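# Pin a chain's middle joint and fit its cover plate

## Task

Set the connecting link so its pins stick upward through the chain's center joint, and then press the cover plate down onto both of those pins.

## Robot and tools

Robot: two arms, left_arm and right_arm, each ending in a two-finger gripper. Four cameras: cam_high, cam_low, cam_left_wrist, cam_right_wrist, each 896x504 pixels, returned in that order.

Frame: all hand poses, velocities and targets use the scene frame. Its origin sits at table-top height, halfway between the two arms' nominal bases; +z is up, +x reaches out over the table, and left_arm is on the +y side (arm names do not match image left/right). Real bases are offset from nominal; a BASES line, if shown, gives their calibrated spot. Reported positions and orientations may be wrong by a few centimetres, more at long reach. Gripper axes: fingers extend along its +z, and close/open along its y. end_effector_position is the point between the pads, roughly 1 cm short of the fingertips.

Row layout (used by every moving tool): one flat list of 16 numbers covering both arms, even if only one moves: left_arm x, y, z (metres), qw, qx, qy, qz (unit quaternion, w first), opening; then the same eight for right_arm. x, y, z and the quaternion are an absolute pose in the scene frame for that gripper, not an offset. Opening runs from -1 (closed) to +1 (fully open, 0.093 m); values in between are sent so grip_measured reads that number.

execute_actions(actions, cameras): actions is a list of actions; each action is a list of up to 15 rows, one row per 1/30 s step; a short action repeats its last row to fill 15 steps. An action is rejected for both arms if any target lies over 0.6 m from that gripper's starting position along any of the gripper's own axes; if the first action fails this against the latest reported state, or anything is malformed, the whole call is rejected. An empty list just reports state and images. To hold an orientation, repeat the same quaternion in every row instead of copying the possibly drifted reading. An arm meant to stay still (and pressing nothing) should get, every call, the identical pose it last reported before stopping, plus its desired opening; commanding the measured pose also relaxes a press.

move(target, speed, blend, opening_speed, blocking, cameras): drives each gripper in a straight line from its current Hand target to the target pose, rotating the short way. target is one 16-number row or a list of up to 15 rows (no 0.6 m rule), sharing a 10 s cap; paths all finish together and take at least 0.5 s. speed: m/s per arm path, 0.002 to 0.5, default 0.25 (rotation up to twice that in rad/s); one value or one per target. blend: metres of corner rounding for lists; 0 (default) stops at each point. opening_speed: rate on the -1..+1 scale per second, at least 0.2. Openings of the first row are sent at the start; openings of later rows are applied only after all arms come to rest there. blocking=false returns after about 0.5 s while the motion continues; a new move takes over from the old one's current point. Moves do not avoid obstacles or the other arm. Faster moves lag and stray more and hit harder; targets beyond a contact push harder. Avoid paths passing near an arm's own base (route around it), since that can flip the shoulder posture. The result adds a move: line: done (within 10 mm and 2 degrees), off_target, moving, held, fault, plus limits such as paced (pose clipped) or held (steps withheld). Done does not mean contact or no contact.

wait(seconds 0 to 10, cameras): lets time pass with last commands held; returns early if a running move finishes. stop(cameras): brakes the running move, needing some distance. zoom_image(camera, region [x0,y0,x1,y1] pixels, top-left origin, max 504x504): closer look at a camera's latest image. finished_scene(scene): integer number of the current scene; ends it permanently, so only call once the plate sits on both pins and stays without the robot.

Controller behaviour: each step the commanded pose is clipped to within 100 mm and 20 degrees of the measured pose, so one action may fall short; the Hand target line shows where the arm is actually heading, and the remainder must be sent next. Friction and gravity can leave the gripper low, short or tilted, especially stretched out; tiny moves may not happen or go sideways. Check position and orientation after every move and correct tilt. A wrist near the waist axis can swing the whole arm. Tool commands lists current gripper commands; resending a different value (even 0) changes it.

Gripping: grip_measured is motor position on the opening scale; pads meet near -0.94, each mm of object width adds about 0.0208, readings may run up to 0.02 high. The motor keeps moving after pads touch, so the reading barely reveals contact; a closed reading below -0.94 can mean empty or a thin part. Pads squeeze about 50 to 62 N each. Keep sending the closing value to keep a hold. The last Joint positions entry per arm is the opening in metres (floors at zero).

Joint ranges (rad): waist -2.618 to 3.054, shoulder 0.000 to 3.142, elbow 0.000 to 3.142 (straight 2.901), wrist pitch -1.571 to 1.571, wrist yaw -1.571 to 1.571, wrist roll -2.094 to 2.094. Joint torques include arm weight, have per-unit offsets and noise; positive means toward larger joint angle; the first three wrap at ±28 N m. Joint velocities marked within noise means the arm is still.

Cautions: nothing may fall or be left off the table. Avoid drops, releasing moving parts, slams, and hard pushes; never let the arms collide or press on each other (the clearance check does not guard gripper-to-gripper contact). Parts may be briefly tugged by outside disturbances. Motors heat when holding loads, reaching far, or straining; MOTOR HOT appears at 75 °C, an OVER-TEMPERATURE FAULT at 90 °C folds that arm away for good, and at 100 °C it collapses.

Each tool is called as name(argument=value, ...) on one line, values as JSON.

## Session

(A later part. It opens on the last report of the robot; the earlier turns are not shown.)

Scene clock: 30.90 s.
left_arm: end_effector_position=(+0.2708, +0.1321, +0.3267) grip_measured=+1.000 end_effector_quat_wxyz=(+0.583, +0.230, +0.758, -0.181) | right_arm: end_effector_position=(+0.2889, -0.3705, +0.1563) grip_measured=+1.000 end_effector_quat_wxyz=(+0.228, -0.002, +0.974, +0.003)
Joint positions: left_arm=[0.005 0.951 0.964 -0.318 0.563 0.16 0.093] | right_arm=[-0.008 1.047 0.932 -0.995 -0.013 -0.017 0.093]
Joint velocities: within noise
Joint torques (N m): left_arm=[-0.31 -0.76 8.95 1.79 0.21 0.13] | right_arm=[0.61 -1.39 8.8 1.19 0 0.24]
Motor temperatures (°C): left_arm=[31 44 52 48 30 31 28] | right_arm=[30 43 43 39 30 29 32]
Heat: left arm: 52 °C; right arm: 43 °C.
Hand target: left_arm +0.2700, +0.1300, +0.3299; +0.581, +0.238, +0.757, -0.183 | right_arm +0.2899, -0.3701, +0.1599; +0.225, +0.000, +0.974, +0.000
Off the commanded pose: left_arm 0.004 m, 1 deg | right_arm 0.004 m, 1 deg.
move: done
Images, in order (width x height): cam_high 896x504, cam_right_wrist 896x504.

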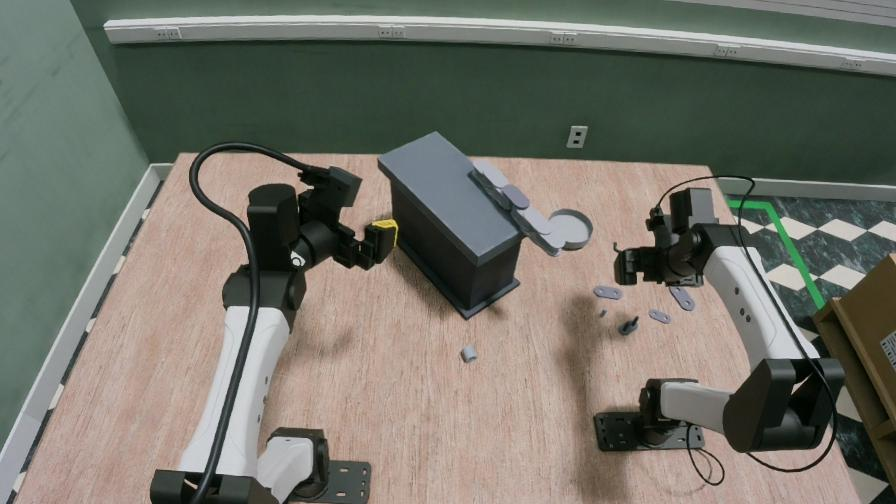

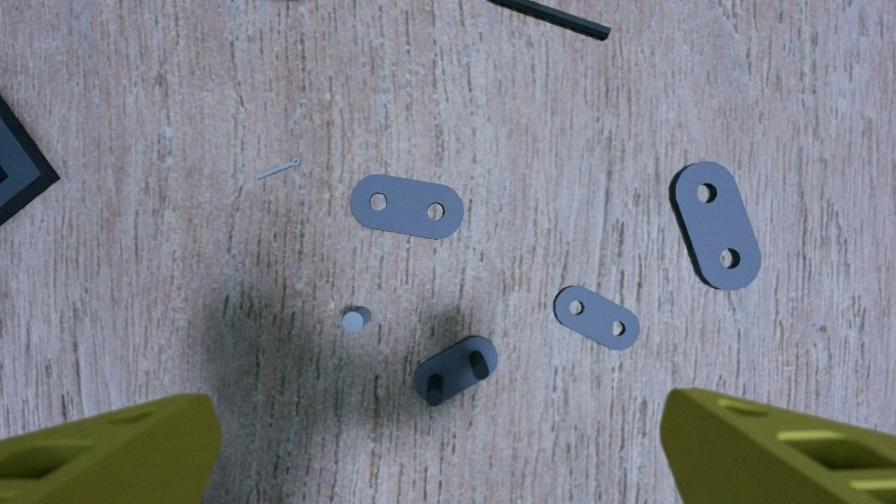

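move(target=[0.27, 0.13, 0.33, 0.5806, 0.2386, 0.7567, -0.1831, 1, 0.29, -0.14, 0.37, 0.32, 0, 0.947, 0, 1], cameras=["cam_right_wrist","cam_high"])

zoom_image(camera="cam_right_wrist", region=[200, 0, 704, 404])

Scene clock: 33.57 s.
left_arm: end_effector_position=(+0.2708, +0.1321, +0.3267) grip_measured=+1.000 end_effector_quat_wxyz=(+0.583, +0.230, +0.758, -0.181) | right_arm: end_effector_position=(+0.2897, -0.1424, +0.3721) grip_measured=+1.000 end_effector_quat_wxyz=(+0.366, -0.015, +0.929, +0.051)
Joint positions: left_arm=[0.005 0.951 0.964 -0.318 0.563 0.16 0.093] | right_arm=[1.013 1.612 2.166 -1.566 0.542 0.814 0.093]
Joint velocities: within noise
Joint torques (N m): left_arm=[-0.29 -0.76 8.98 1.79 0.2 0.12] | right_arm=[0.42 -4.33 6.54 1.22 0.31 0.27]
Motor temperatures (°C): left_arm=[31 43 53 48 30 31 28] | right_arm=[30 43 43 39 30 29 32]
Heat: left arm: 53 °C; right arm: 43 °C.
Hand target: left_arm +0.2700, +0.1300, +0.3299; +0.581, +0.238, +0.757, -0.183 | right_arm +0.2901, -0.1401, +0.3695; +0.363, -0.015, +0.931, +0.044
Off the commanded pose: left_arm 0.004 m, 1 deg | right_arm 0.003 m, 8 deg.
joint sent to its limit (right arm) — joint 4 (wrist pitch), lower limit. The joint targets are off in orientation, not in position.
move: off_target (right_arm)
Images, in order (width x height): cam_high 896x504, cam_right_wrist 896x504.

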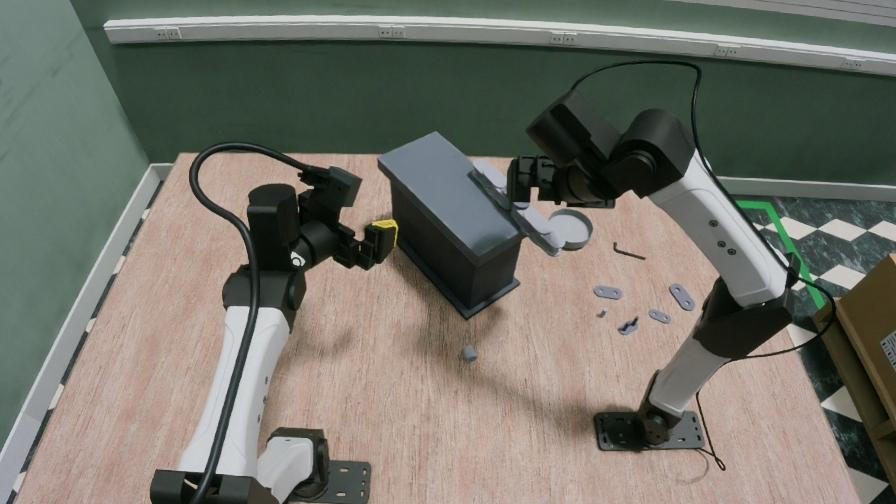

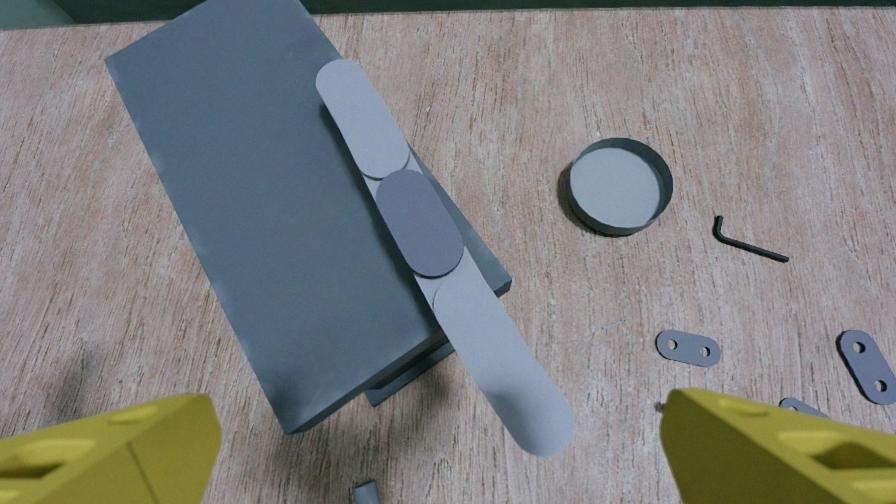

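Scaled by 1.000.

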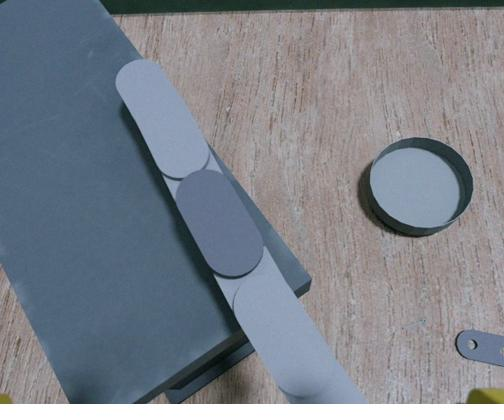

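zoom_image(camera="cam_right_wrist", region=[630, 310, 730, 390])

zoom_image(camera="cam_right_wrist", region=[350, 150, 490, 300])

zoom_image(camera="cam_left_wrist", region=[480, 110, 680, 230])

Scaled by 5.040 from the camera's 896x504 image, which has a finer 1280x720 frame.

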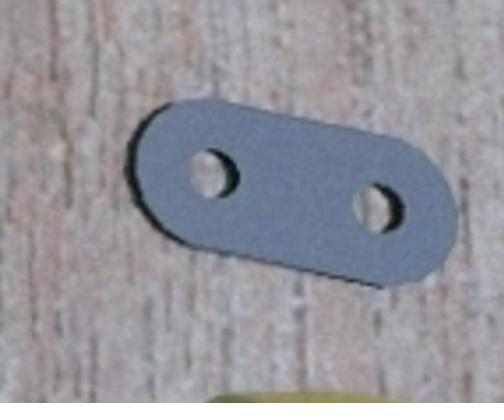

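Scaled by 3.360 from the camera's 896x504 image, which has a finer 1280x720 frame.

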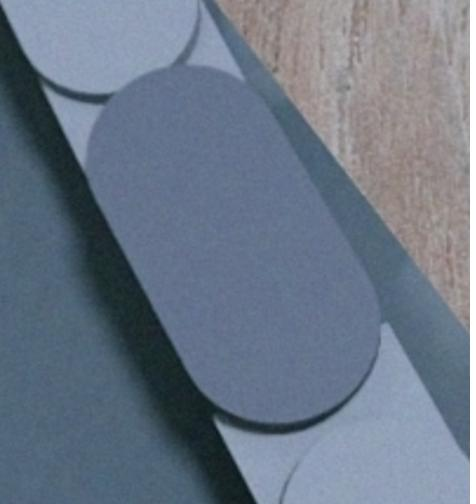

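This scene's latest camera images include none from cam_left_wrist. They are from: cam_high, cam_right_wrist. cam_left_wrist's image comes with the result of a call that names it in "cameras".

move(target=[0.27, 0.13, 0.33, 0.5806, 0.2386, 0.7567, -0.1831, 1, 0.315, -0.156, 0.34, 0.2494, -0.2581, 0.9307, 0.0692, 1], cameras=["cam_right_wrist","cam_high", "cam_left_wrist"])

Scene clock: 45.40 s.
left_arm: end_effector_position=(+0.2708, +0.1321, +0.3267) grip_measured=+1.000 end_effector_quat_wxyz=(+0.583, +0.230, +0.758, -0.181) | right_arm: end_effector_position=(+0.3134, -0.1563, +0.3427) grip_measured=+1.000 end_effector_quat_wxyz=(+0.259, -0.255, +0.929, +0.070)
Joint positions: left_arm=[0.005 0.951 0.964 -0.318 0.563 0.16 0.093] | right_arm=[0.719 1.635 2.153 -1.553 0.091 0.15 0.093]
Joint velocities: within noise
Joint torques (N m): left_arm=[-0.31 -0.75 8.96 1.8 0.2 0.12] | right_arm=[-0.62 -4.88 6.97 1.29 -0.16 0.08]
Motor temperatures (°C): left_arm=[31 43 54 49 30 31 28] | right_arm=[30 43 42 39 30 29 32]
Heat: left arm: 54 °C; right arm: 43 °C.
Hand target: left_arm +0.2700, +0.1300, +0.3299; +0.581, +0.238, +0.757, -0.183 | right_arm +0.3149, -0.1560, +0.3401; +0.250, -0.258, +0.931, +0.069
Off the commanded pose: left_arm 0.004 m, 1 deg | right_arm 0.003 m, 1 deg.
move: done
Images, in order (width x height): cam_high 896x504, cam_left_wrist 896x504, cam_right_wrist 896x504.

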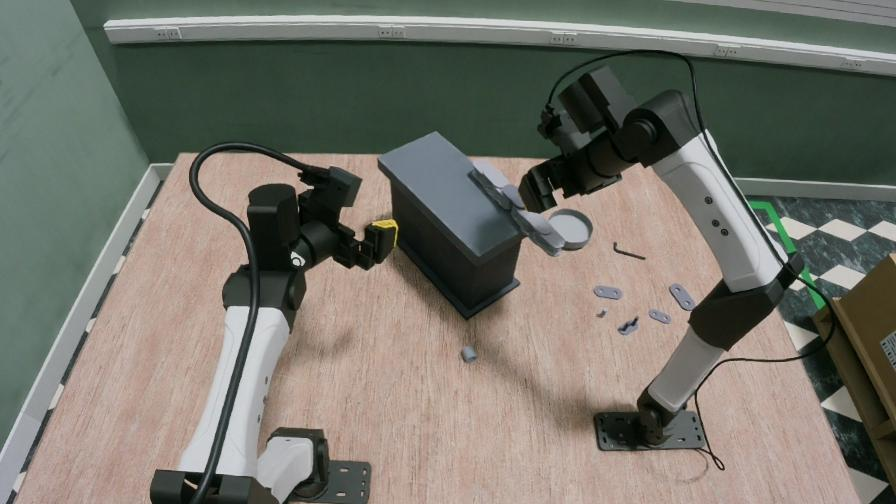

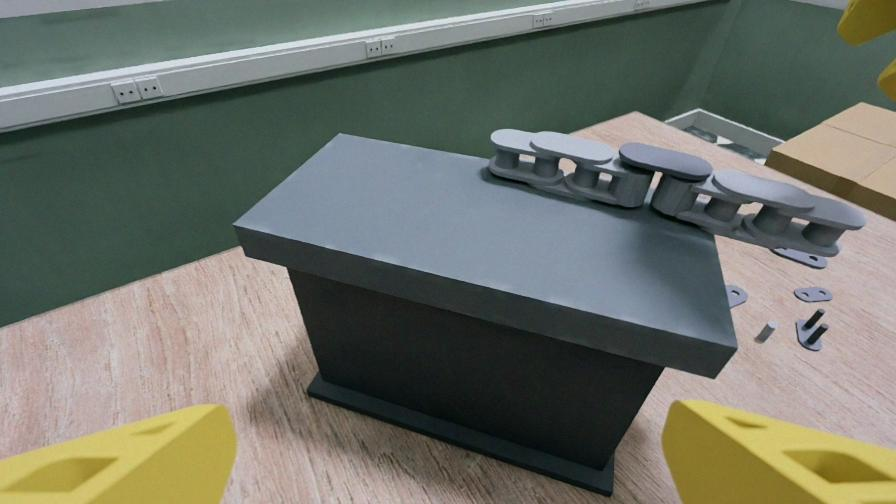

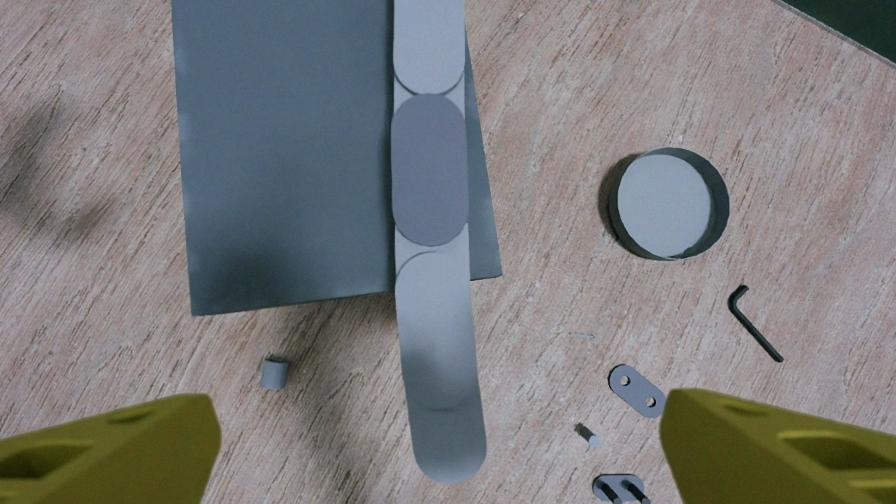

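move(target=[[0.27, 0.13, 0.33, 0.5806, 0.2386, 0.7567, -0.1831, 1, 0.332, -0.139, 0.30, 0.2494, -0.2581, 0.9307, 0.0692, 1],[0.27, 0.13, 0.33, 0.5806, 0.2386, 0.7567, -0.1831, 1, 0.332, -0.139, 0.257, 0.2494, -0.2581, 0.9307, 0.0692, 1]], speed=[0.2,0.08])

zoom_image(camera="cam_left_wrist", region=[480, 60, 896, 300])

Scene clock: 48.90 s.
left_arm: end_effector_position=(+0.2708, +0.1321, +0.3267) grip_measured=+1.000 end_effector_quat_wxyz=(+0.583, +0.230, +0.758, -0.181) | right_arm: end_effector_position=(+0.3362, -0.1365, +0.2499) grip_measured=+1.000 end_effector_quat_wxyz=(+0.240, -0.258, +0.934, +0.062)
Joint positions: left_arm=[0.005 0.951 0.964 -0.318 0.563 0.16 0.093] | right_arm=[0.719 1.578 1.683 -1.182 0.091 0.15 0.093]
Joint velocities: within noise
Joint torques (N m): left_arm=[-0.28 -0.75 8.96 1.8 0.2 0.12] | right_arm=[-0.08 -10.74 5.48 1.41 -0.09 0.13]
Motor temperatures (°C): left_arm=[31 43 54 49 30 31 28] | right_arm=[30 44 42 39 30 29 32]
Heat: left arm: 54 °C; right arm: 44 °C.
Hand target: left_arm +0.2700, +0.1300, +0.3299; +0.581, +0.238, +0.757, -0.183 | right_arm +0.3320, -0.1389, +0.2568; +0.249, -0.258, +0.931, +0.069
Off the commanded pose: left_arm 0.004 m, 1 deg | right_arm 0.009 m, 1 deg.
move: done

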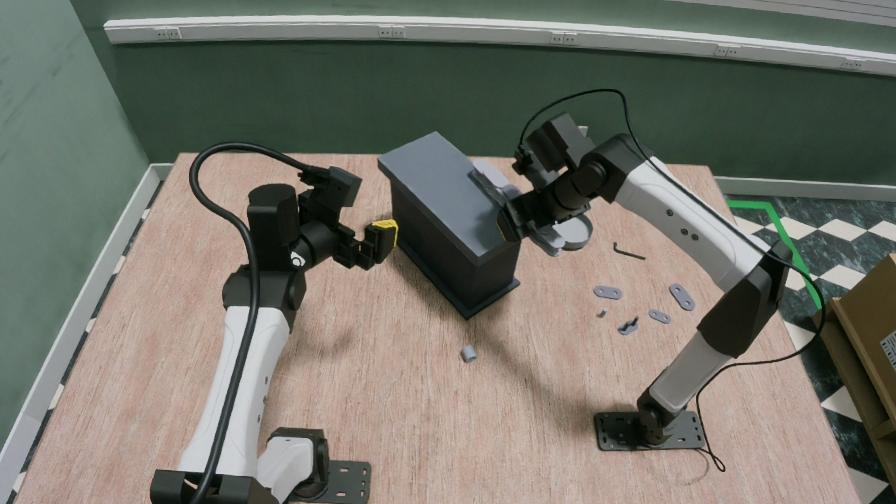

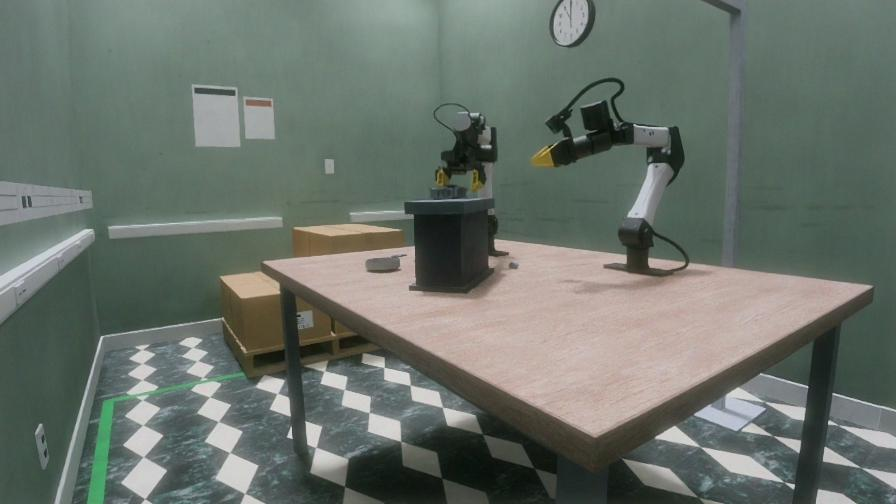

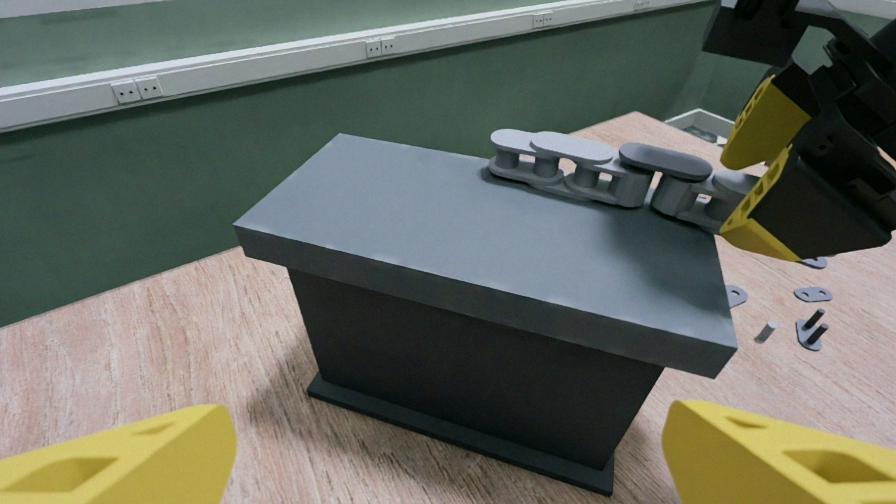

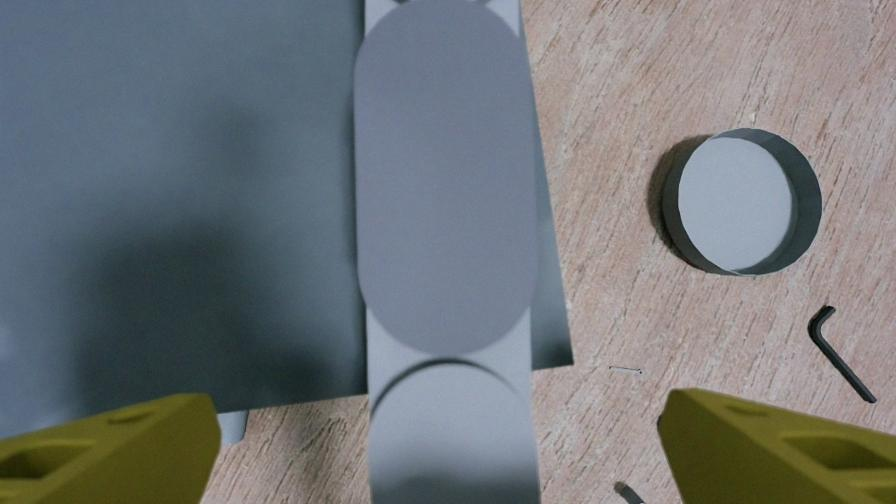

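Scaled by 1.212 from the camera's 896x504 image, which has a finer 1280x720 frame.

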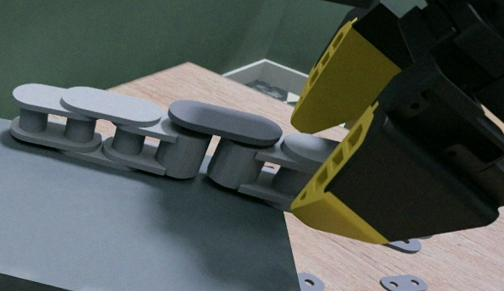

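move(target=[0.27, 0.13, 0.33, 0.5806, 0.2386, 0.7567, -0.1831, 1, 0.3275, -0.142, 0.263, 0.2494, -0.2581, 0.9307, 0.0692, 1], cameras=["cam_right_wrist"])

move(target=[0.27, 0.13, 0.33, 0.5806, 0.2386, 0.7567, -0.1831, 1, 0.3275, -0.142, 0.263, 0.2494, -0.2581, 0.9307, 0.0692, -0.6], cameras=["cam_right_wrist","cam_left_wrist"], opening_speed=1.0)

zoom_image(camera="cam_left_wrist", region=[480, 60, 896, 300])

Scene clock: 50.40 s.
left_arm: end_effector_position=(+0.2708, +0.1321, +0.3267) grip_measured=+1.000 end_effector_quat_wxyz=(+0.583, +0.230, +0.758, -0.181) | right_arm: end_effector_position=(+0.3340, -0.1383, +0.2556) grip_measured=+1.000 end_effector_quat_wxyz=(+0.246, -0.257, +0.932, +0.065)
Joint positions: left_arm=[0.005 0.951 0.964 -0.318 0.563 0.16 0.093] | right_arm=[0.719 1.561 1.683 -1.185 0.091 0.15 0.093]
Joint velocities: within noise
Joint torques (N m): left_arm=[-0.29 -0.77 8.95 1.79 0.2 0.12] | right_arm=[0.09 -10 6.67 1.23 -0.09 0.15]
Motor temperatures (°C): left_arm=[31 43 54 49 30 31 28] | right_arm=[30 44 42 39 30 29 32]
Heat: left arm: 54 °C; right arm: 44 °C.
Hand target: left_arm +0.2700, +0.1300, +0.3299; +0.581, +0.238, +0.757, -0.183 | right_arm +0.3276, -0.1419, +0.2629; +0.250, -0.258, +0.931, +0.069
Off the commanded pose: left_arm 0.004 m, 1 deg | right_arm 0.011 m, 1 deg.
move: off_target (right_arm)
Images, in order (width x height): cam_right_wrist 896x504.

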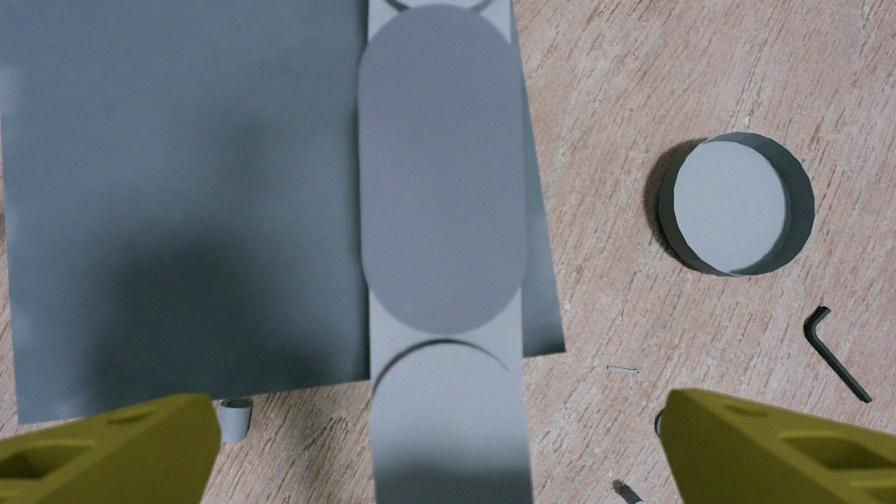

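Scene clock: 52.20 s.
left_arm: end_effector_position=(+0.2708, +0.1321, +0.3267) grip_measured=+1.000 end_effector_quat_wxyz=(+0.583, +0.230, +0.758, -0.181) | right_arm: end_effector_position=(+0.3337, -0.1390, +0.2552) grip_measured=-0.459 end_effector_quat_wxyz=(+0.245, -0.257, +0.933, +0.063)
Joint positions: left_arm=[0.005 0.951 0.964 -0.318 0.563 0.16 0.093] | right_arm=[0.719 1.561 1.683 -1.188 0.093 0.15 0.023]
Joint velocities: within noise
Joint torques (N m): left_arm=[-0.28 -0.76 8.95 1.8 0.21 0.12] | right_arm=[0.09 -10.02 6.67 1.27 -0.1 0.15]
Motor temperatures (°C): left_arm=[31 43 55 49 30 31 28] | right_arm=[30 44 42 39 30 29 32]
Heat: left arm: 55 °C; right arm: 44 °C.
Hand target: left_arm +0.2700, +0.1300, +0.3299; +0.581, +0.238, +0.757, -0.183 | right_arm +0.3275, -0.1419, +0.2629; +0.249, -0.258, +0.931, +0.069
Off the commanded pose: left_arm 0.004 m, 1 deg | right_arm 0.010 m, 1 deg.
move: done
Images, in order (width x height): cam_left_wrist 896x504, cam_right_wrist 896x504.

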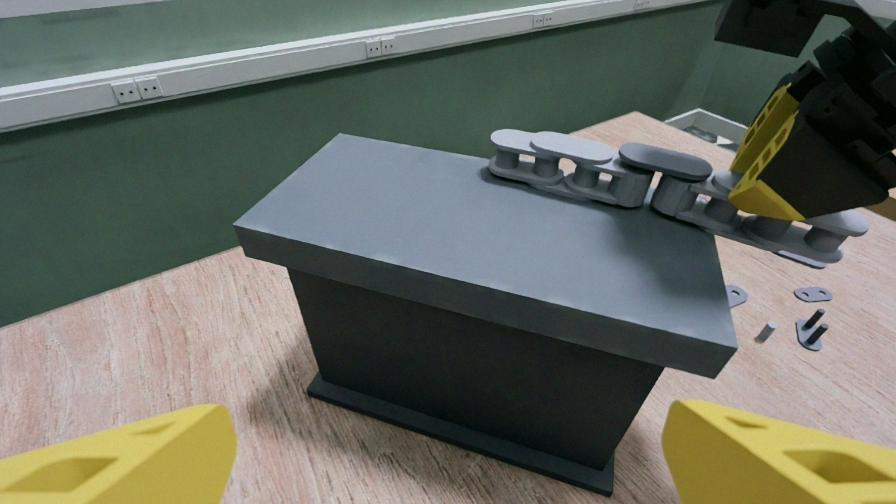

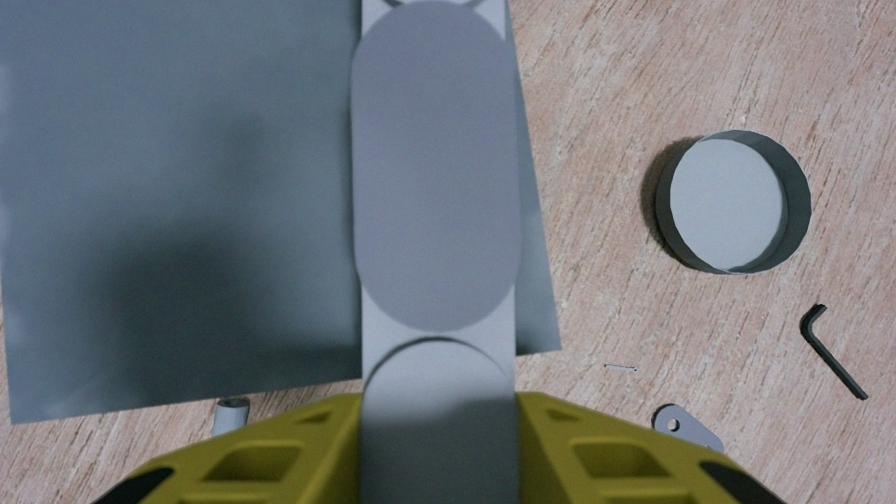

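Scaled by 1.212 from the camera's 896x504 image, which has a finer 1280x720 frame.

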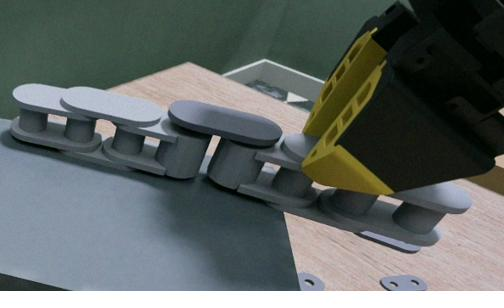

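move(target=[0.27, 0.13, 0.33, 0.5806, 0.2386, 0.7567, -0.1831, 1, 0.3275, -0.142, 0.283, 0.2494, -0.2581, 0.9307, 0.0692, -0.7], cameras=["cam_right_wrist","cam_left_wrist"], speed=0.05)

zoom_image(camera="cam_left_wrist", region=[480, 60, 896, 300])

Scene clock: 53.60 s.
left_arm: end_effector_position=(+0.2708, +0.1321, +0.3267) grip_measured=+1.000 end_effector_quat_wxyz=(+0.583, +0.230, +0.758, -0.181) | right_arm: end_effector_position=(+0.3249, -0.1462, +0.2723) grip_measured=-0.459 end_effector_quat_wxyz=(+0.238, -0.258, +0.934, +0.061)
Joint positions: left_arm=[0.005 0.951 0.964 -0.318 0.563 0.16 0.093] | right_arm=[0.719 1.561 1.764 -1.285 0.091 0.15 0.023]
Joint velocities: within noise
Joint torques (N m): left_arm=[-0.28 -0.77 8.98 1.79 0.2 0.12] | right_arm=[0.1 -6.52 9.7 1.39 -0.09 0.15]
Motor temperatures (°C): left_arm=[31 43 55 49 30 31 28] | right_arm=[30 44 42 39 30 29 32]
Heat: left arm: 55 °C; right arm: 44 °C.
Hand target: left_arm +0.2700, +0.1300, +0.3299; +0.581, +0.238, +0.757, -0.183 | right_arm +0.3272, -0.1422, +0.2830; +0.250, -0.258, +0.931, +0.069
Off the commanded pose: left_arm 0.004 m, 1 deg | right_arm 0.012 m, 2 deg.
move: off_target (right_arm)
Images, in order (width x height): cam_left_wrist 896x504, cam_right_wrist 896x504.

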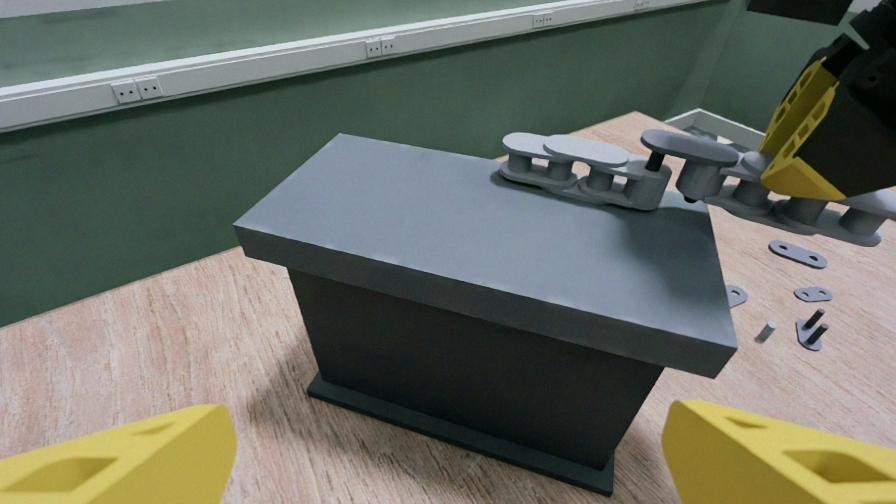

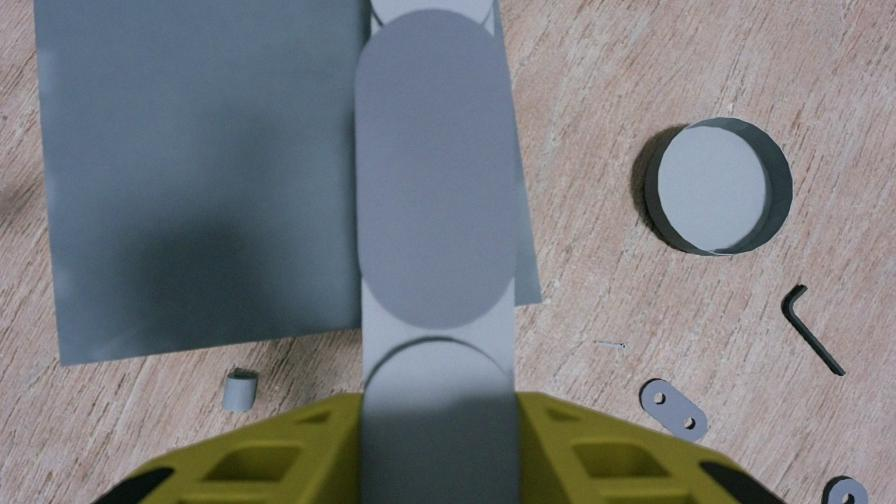

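Scaled by 1.212 from the camera's 896x504 image, which has a finer 1280x720 frame.

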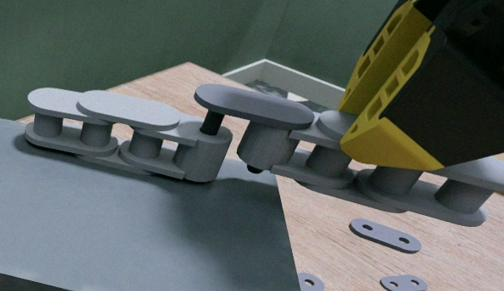

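move(target=[0.27, 0.13, 0.33, 0.5806, 0.2386, 0.7567, -0.1831, 1, 0.3285, -0.1415, 0.315, 0.2494, -0.2581, 0.9307, 0.0692, -0.7], cameras=["cam_right_wrist","cam_left_wrist"], speed=0.06)

zoom_image(camera="cam_left_wrist", region=[480, 60, 896, 300])

Scene clock: 55.40 s.
left_arm: end_effector_position=(+0.2708, +0.1321, +0.3267) grip_measured=+1.000 end_effector_quat_wxyz=(+0.583, +0.230, +0.758, -0.181) | right_arm: end_effector_position=(+0.3201, -0.1497, +0.3007) grip_measured=-0.459 end_effector_quat_wxyz=(+0.221, -0.260, +0.938, +0.054)
Joint positions: left_arm=[0.005 0.951 0.964 -0.318 0.563 0.16 0.093] | right_arm=[0.719 1.642 1.998 -1.476 0.088 0.15 0.023]
Joint velocities: within noise
Joint torques (N m): left_arm=[-0.31 -0.76 8.96 1.8 0.2 0.12] | right_arm=[0.05 -6.94 9.17 1.62 -0.05 0.14]
Motor temperatures (°C): left_arm=[31 43 55 49 30 31 28] | right_arm=[30 44 42 39 30 29 32]
Heat: left arm: 55 °C; right arm: 44 °C.
Hand target: left_arm +0.2700, +0.1300, +0.3299; +0.581, +0.238, +0.757, -0.183 | right_arm +0.3278, -0.1420, +0.3151; +0.249, -0.258, +0.931, +0.069
Off the commanded pose: left_arm 0.004 m, 1 deg | right_arm 0.018 m, 4 deg.
move: off_target (right_arm)
Images, in order (width x height): cam_left_wrist 896x504, cam_right_wrist 896x504.

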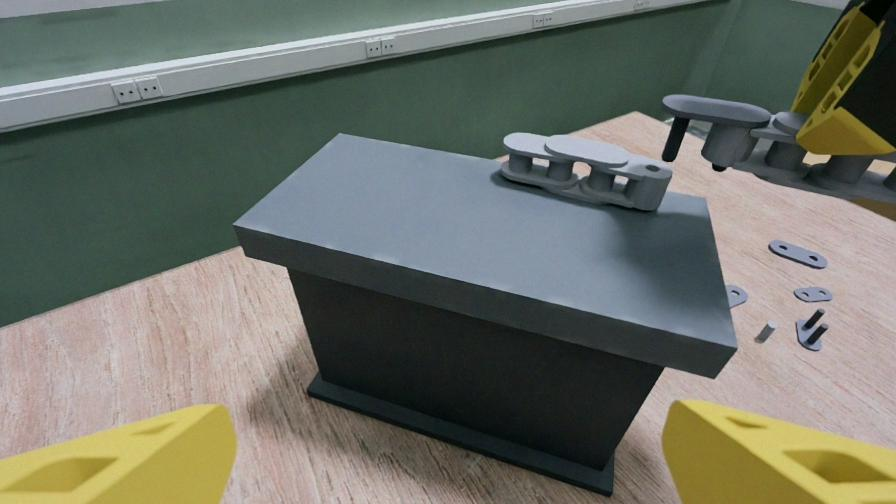

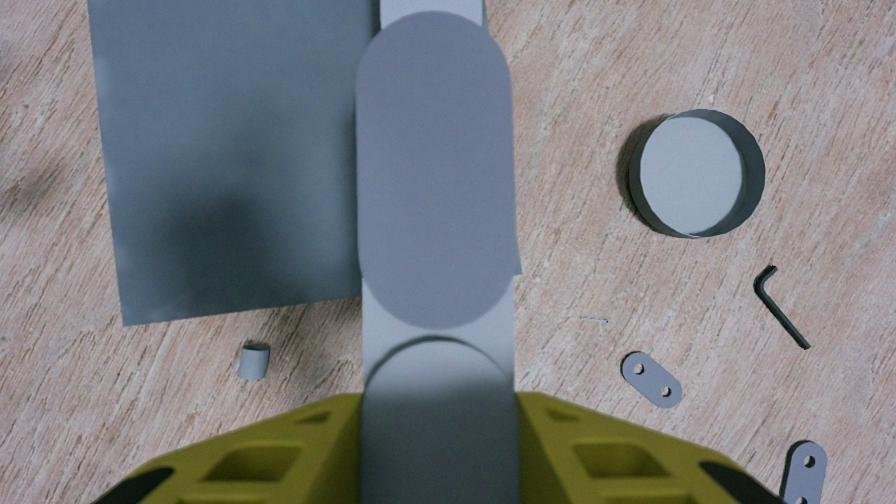

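Scaled by 1.212 from the camera's 896x504 image, which has a finer 1280x720 frame.

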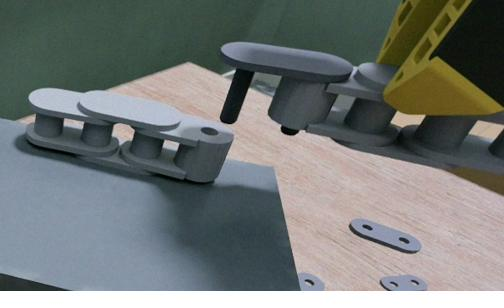

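move(target=[[0.27, 0.13, 0.33, 0.5806, 0.2386, 0.7567, -0.1831, 1, 0.25, -0.20, 0.31, 0.2494, -0.2581, 0.9307, 0.0692, -0.7],[0.27, 0.13, 0.33, 0.5806, 0.2386, 0.7567, -0.1831, 1, 0.185, -0.15, 0.20, 0.259, 0, 0.966, 0, -0.7],[0.27, 0.13, 0.33, 0.5806, 0.2386, 0.7567, -0.1831, 1, 0.185, -0.15, 0.07, 0.259, 0, 0.966, 0, -0.7]], cameras=["cam_right_wrist","cam_high","cam_low"], speed=[0.12,0.12,0.1], blend=0.02)

Scene clock: 62.77 s.
left_arm: end_effector_position=(+0.2708, +0.1321, +0.3267) grip_measured=+1.000 end_effector_quat_wxyz=(+0.583, +0.230, +0.758, -0.181) | right_arm: end_effector_position=(+0.1792, -0.1546, +0.0669) grip_measured=-0.459 end_effector_quat_wxyz=(+0.237, -0.003, +0.971, -0.005)
Joint positions: left_arm=[0.005 0.951 0.964 -0.318 0.563 0.16 0.093] | right_arm=[1.314 1.405 0.824 -0.865 0.464 1.27 0.023]
Joint velocities: within noise
Joint torques (N m): left_arm=[-0.32 -0.76 8.96 1.79 0.2 0.12] | right_arm=[0.51 -4.66 6.3 0.83 0.61 0.22]
Motor temperatures (°C): left_arm=[31 43 55 49 30 31 28] | right_arm=[30 44 43 39 30 29 33]
Heat: left arm: 55 °C; right arm: 44 °C.
Hand target: left_arm +0.2700, +0.1300, +0.3299; +0.581, +0.238, +0.757, -0.183 | right_arm +0.1847, -0.1502, +0.0702; +0.258, +0.000, +0.966, +0.000
Off the commanded pose: left_arm 0.004 m, 1 deg | right_arm 0.008 m, 3 deg.
move: off_target (right_arm)
Images, in order (width x height): cam_high 896x504, cam_low 896x504, cam_right_wrist 896x504.

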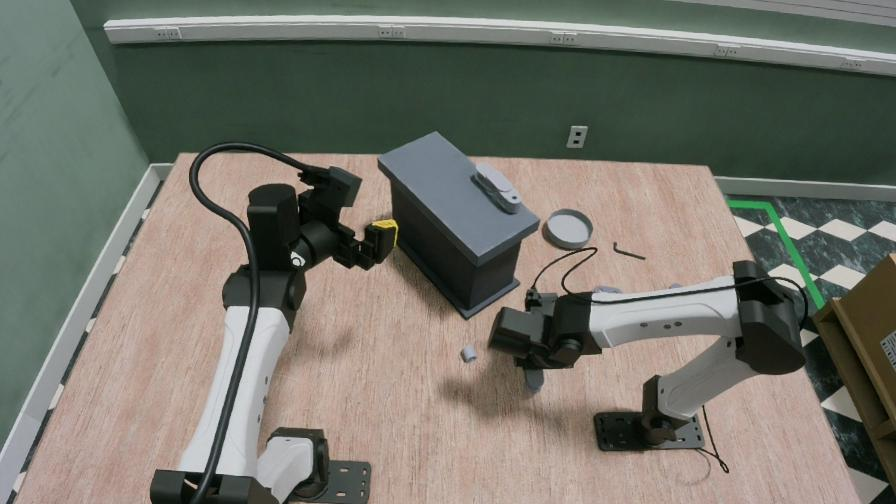

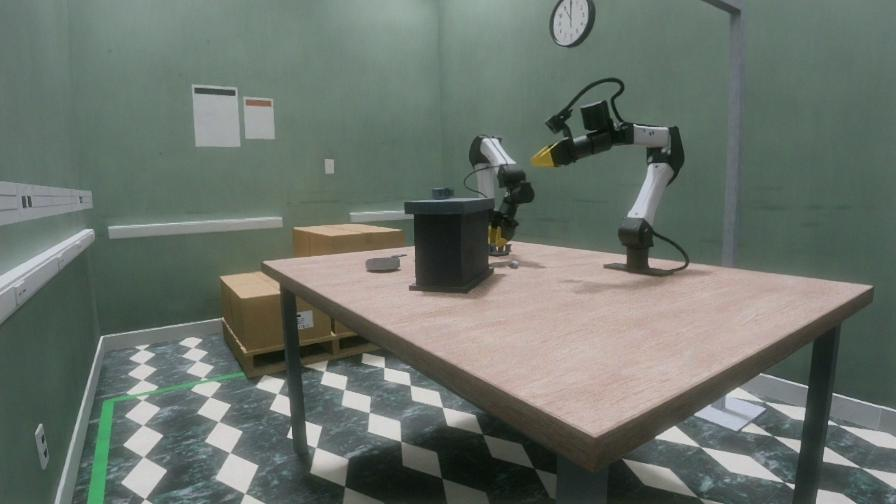

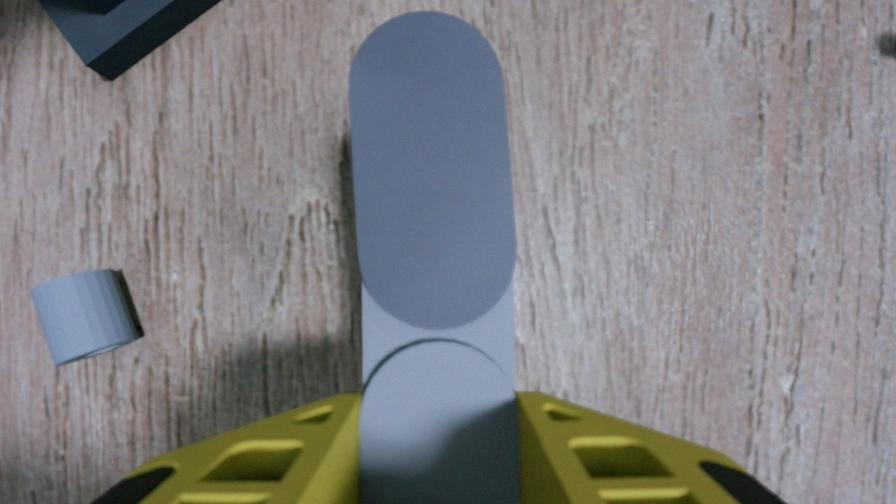

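move(target=[[0.27, 0.13, 0.33, 0.5806, 0.2386, 0.7567, -0.1831, 1, 0.185, -0.15, 0.03, 0.2815, 0, 0.9596, 0, -0.7]], cameras=["cam_right_wrist"], speed=0.06)

Scene clock: 64.40 s.
left_arm: end_effector_position=(+0.2708, +0.1321, +0.3267) grip_measured=+1.000 end_effector_quat_wxyz=(+0.583, +0.230, +0.758, -0.181) | right_arm: end_effector_position=(+0.1823, -0.1568, +0.0349) grip_measured=-0.459 end_effector_quat_wxyz=(+0.271, -0.007, +0.963, -0.012)
Joint positions: left_arm=[0.005 0.951 0.964 -0.318 0.563 0.16 0.093] | right_arm=[1.344 1.467 0.713 -0.697 0.537 1.289 0.023]
Joint velocities: within noise
Joint torques (N m): left_arm=[-0.28 -0.75 8.94 1.79 0.2 0.12] | right_arm=[0.44 -3.32 4.7 1.13 0.43 0.29]
Motor temperatures (°C): left_arm=[31 42 56 49 30 31 28] | right_arm=[30 44 42 39 30 29 33]
Heat: left arm: 56 °C; right arm: 44 °C.
Hand target: left_arm +0.2700, +0.1300, +0.3299; +0.581, +0.238, +0.757, -0.183 | right_arm +0.1846, -0.1504, +0.0305; +0.281, +0.000, +0.960, +0.000
Off the commanded pose: left_arm 0.004 m, 1 deg | right_arm 0.009 m, 2 deg.
move: done
Images, in order (width x height): cam_right_wrist 896x504.

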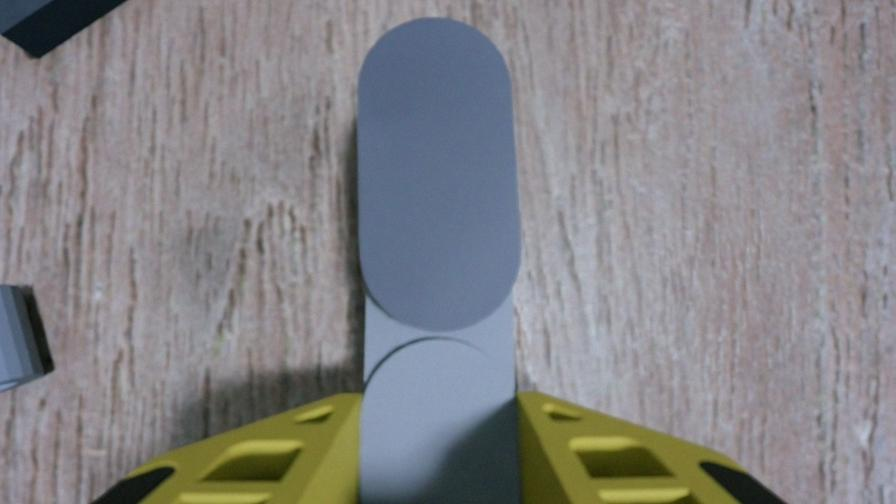

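wait(seconds=0.5, cameras=["cam_high","cam_low","cam_right_wrist"])

zoom_image(camera="cam_low", region=[460, 210, 560, 280])

zoom_image(camera="cam_high", region=[450, 280, 600, 410])

Scene clock: 65.30 s.
left_arm: end_effector_position=(+0.2708, +0.1321, +0.3267) grip_measured=+1.000 end_effector_quat_wxyz=(+0.583, +0.230, +0.758, -0.181) | right_arm: end_effector_position=(+0.1824, -0.1568, +0.0350) grip_measured=-0.459 end_effector_quat_wxyz=(+0.271, -0.007, +0.962, -0.012)
Joint positions: left_arm=[0.005 0.951 0.964 -0.318 0.563 0.16 0.093] | right_arm=[1.344 1.467 0.713 -0.697 0.537 1.289 0.023]
Joint velocities: within noise
Joint torques (N m): left_arm=[-0.27 -0.75 8.96 1.8 0.2 0.13] | right_arm=[0.44 -3.29 4.7 1.13 0.43 0.29]
Motor temperatures (°C): left_arm=[31 42 56 49 30 31 28] | right_arm=[30 44 42 39 30 29 33]
Heat: left arm: 56 °C; right arm: 44 °C.
Hand target: left_arm +0.2700, +0.1300, +0.3299; +0.581, +0.238, +0.757, -0.183 | right_arm +0.1847, -0.1504, +0.0305; +0.281, +0.000, +0.960, +0.000
Tool commands: left_gripper/opening=+1.0 right_gripper/opening=-0.7
Off the commanded pose: left_arm 0.004 m, 1 deg | right_arm 0.009 m, 2 deg.
wait: 0.50 s; at rest from the start
Images, in order (width x height): cam_high 896x504, cam_low 896x504, cam_right_wrist 896x504.

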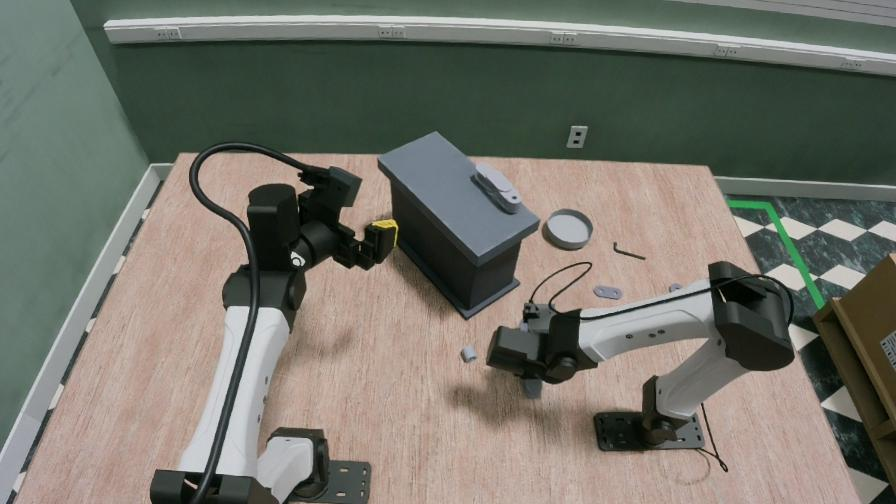

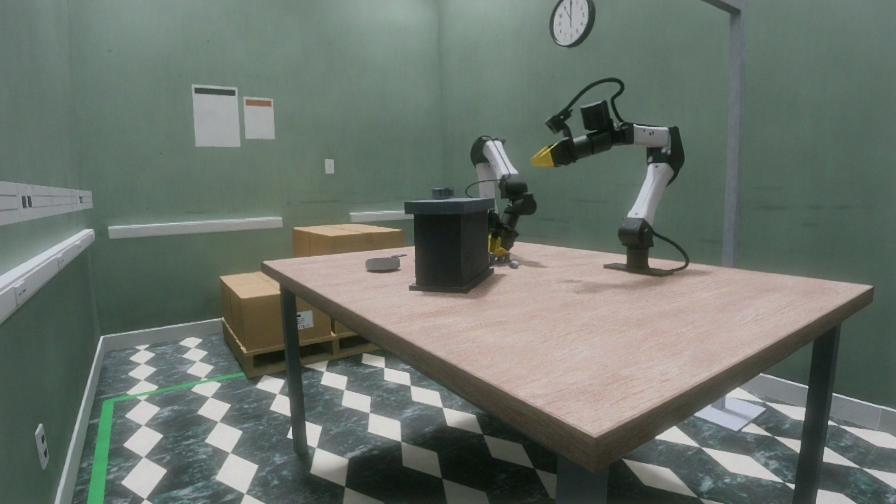

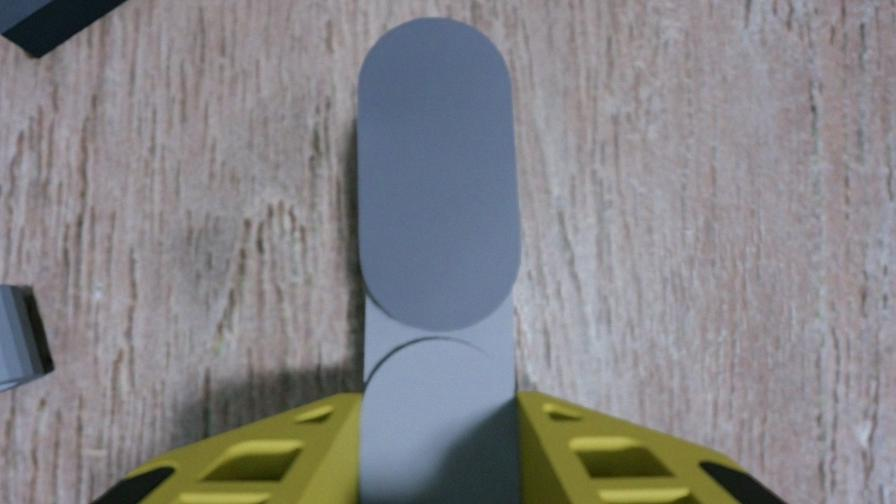

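Scaled by 5.040 from the camera's 896x504 image, which has a finer 1280x720 frame.

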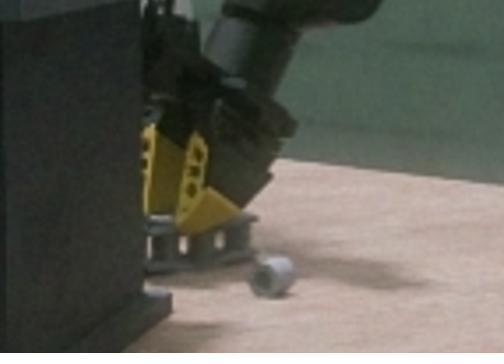

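Scaled by 3.360 from the camera's 896x504 image, which has a finer 1280x720 frame.

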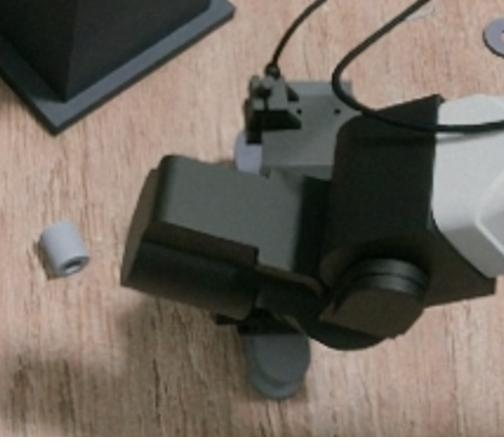

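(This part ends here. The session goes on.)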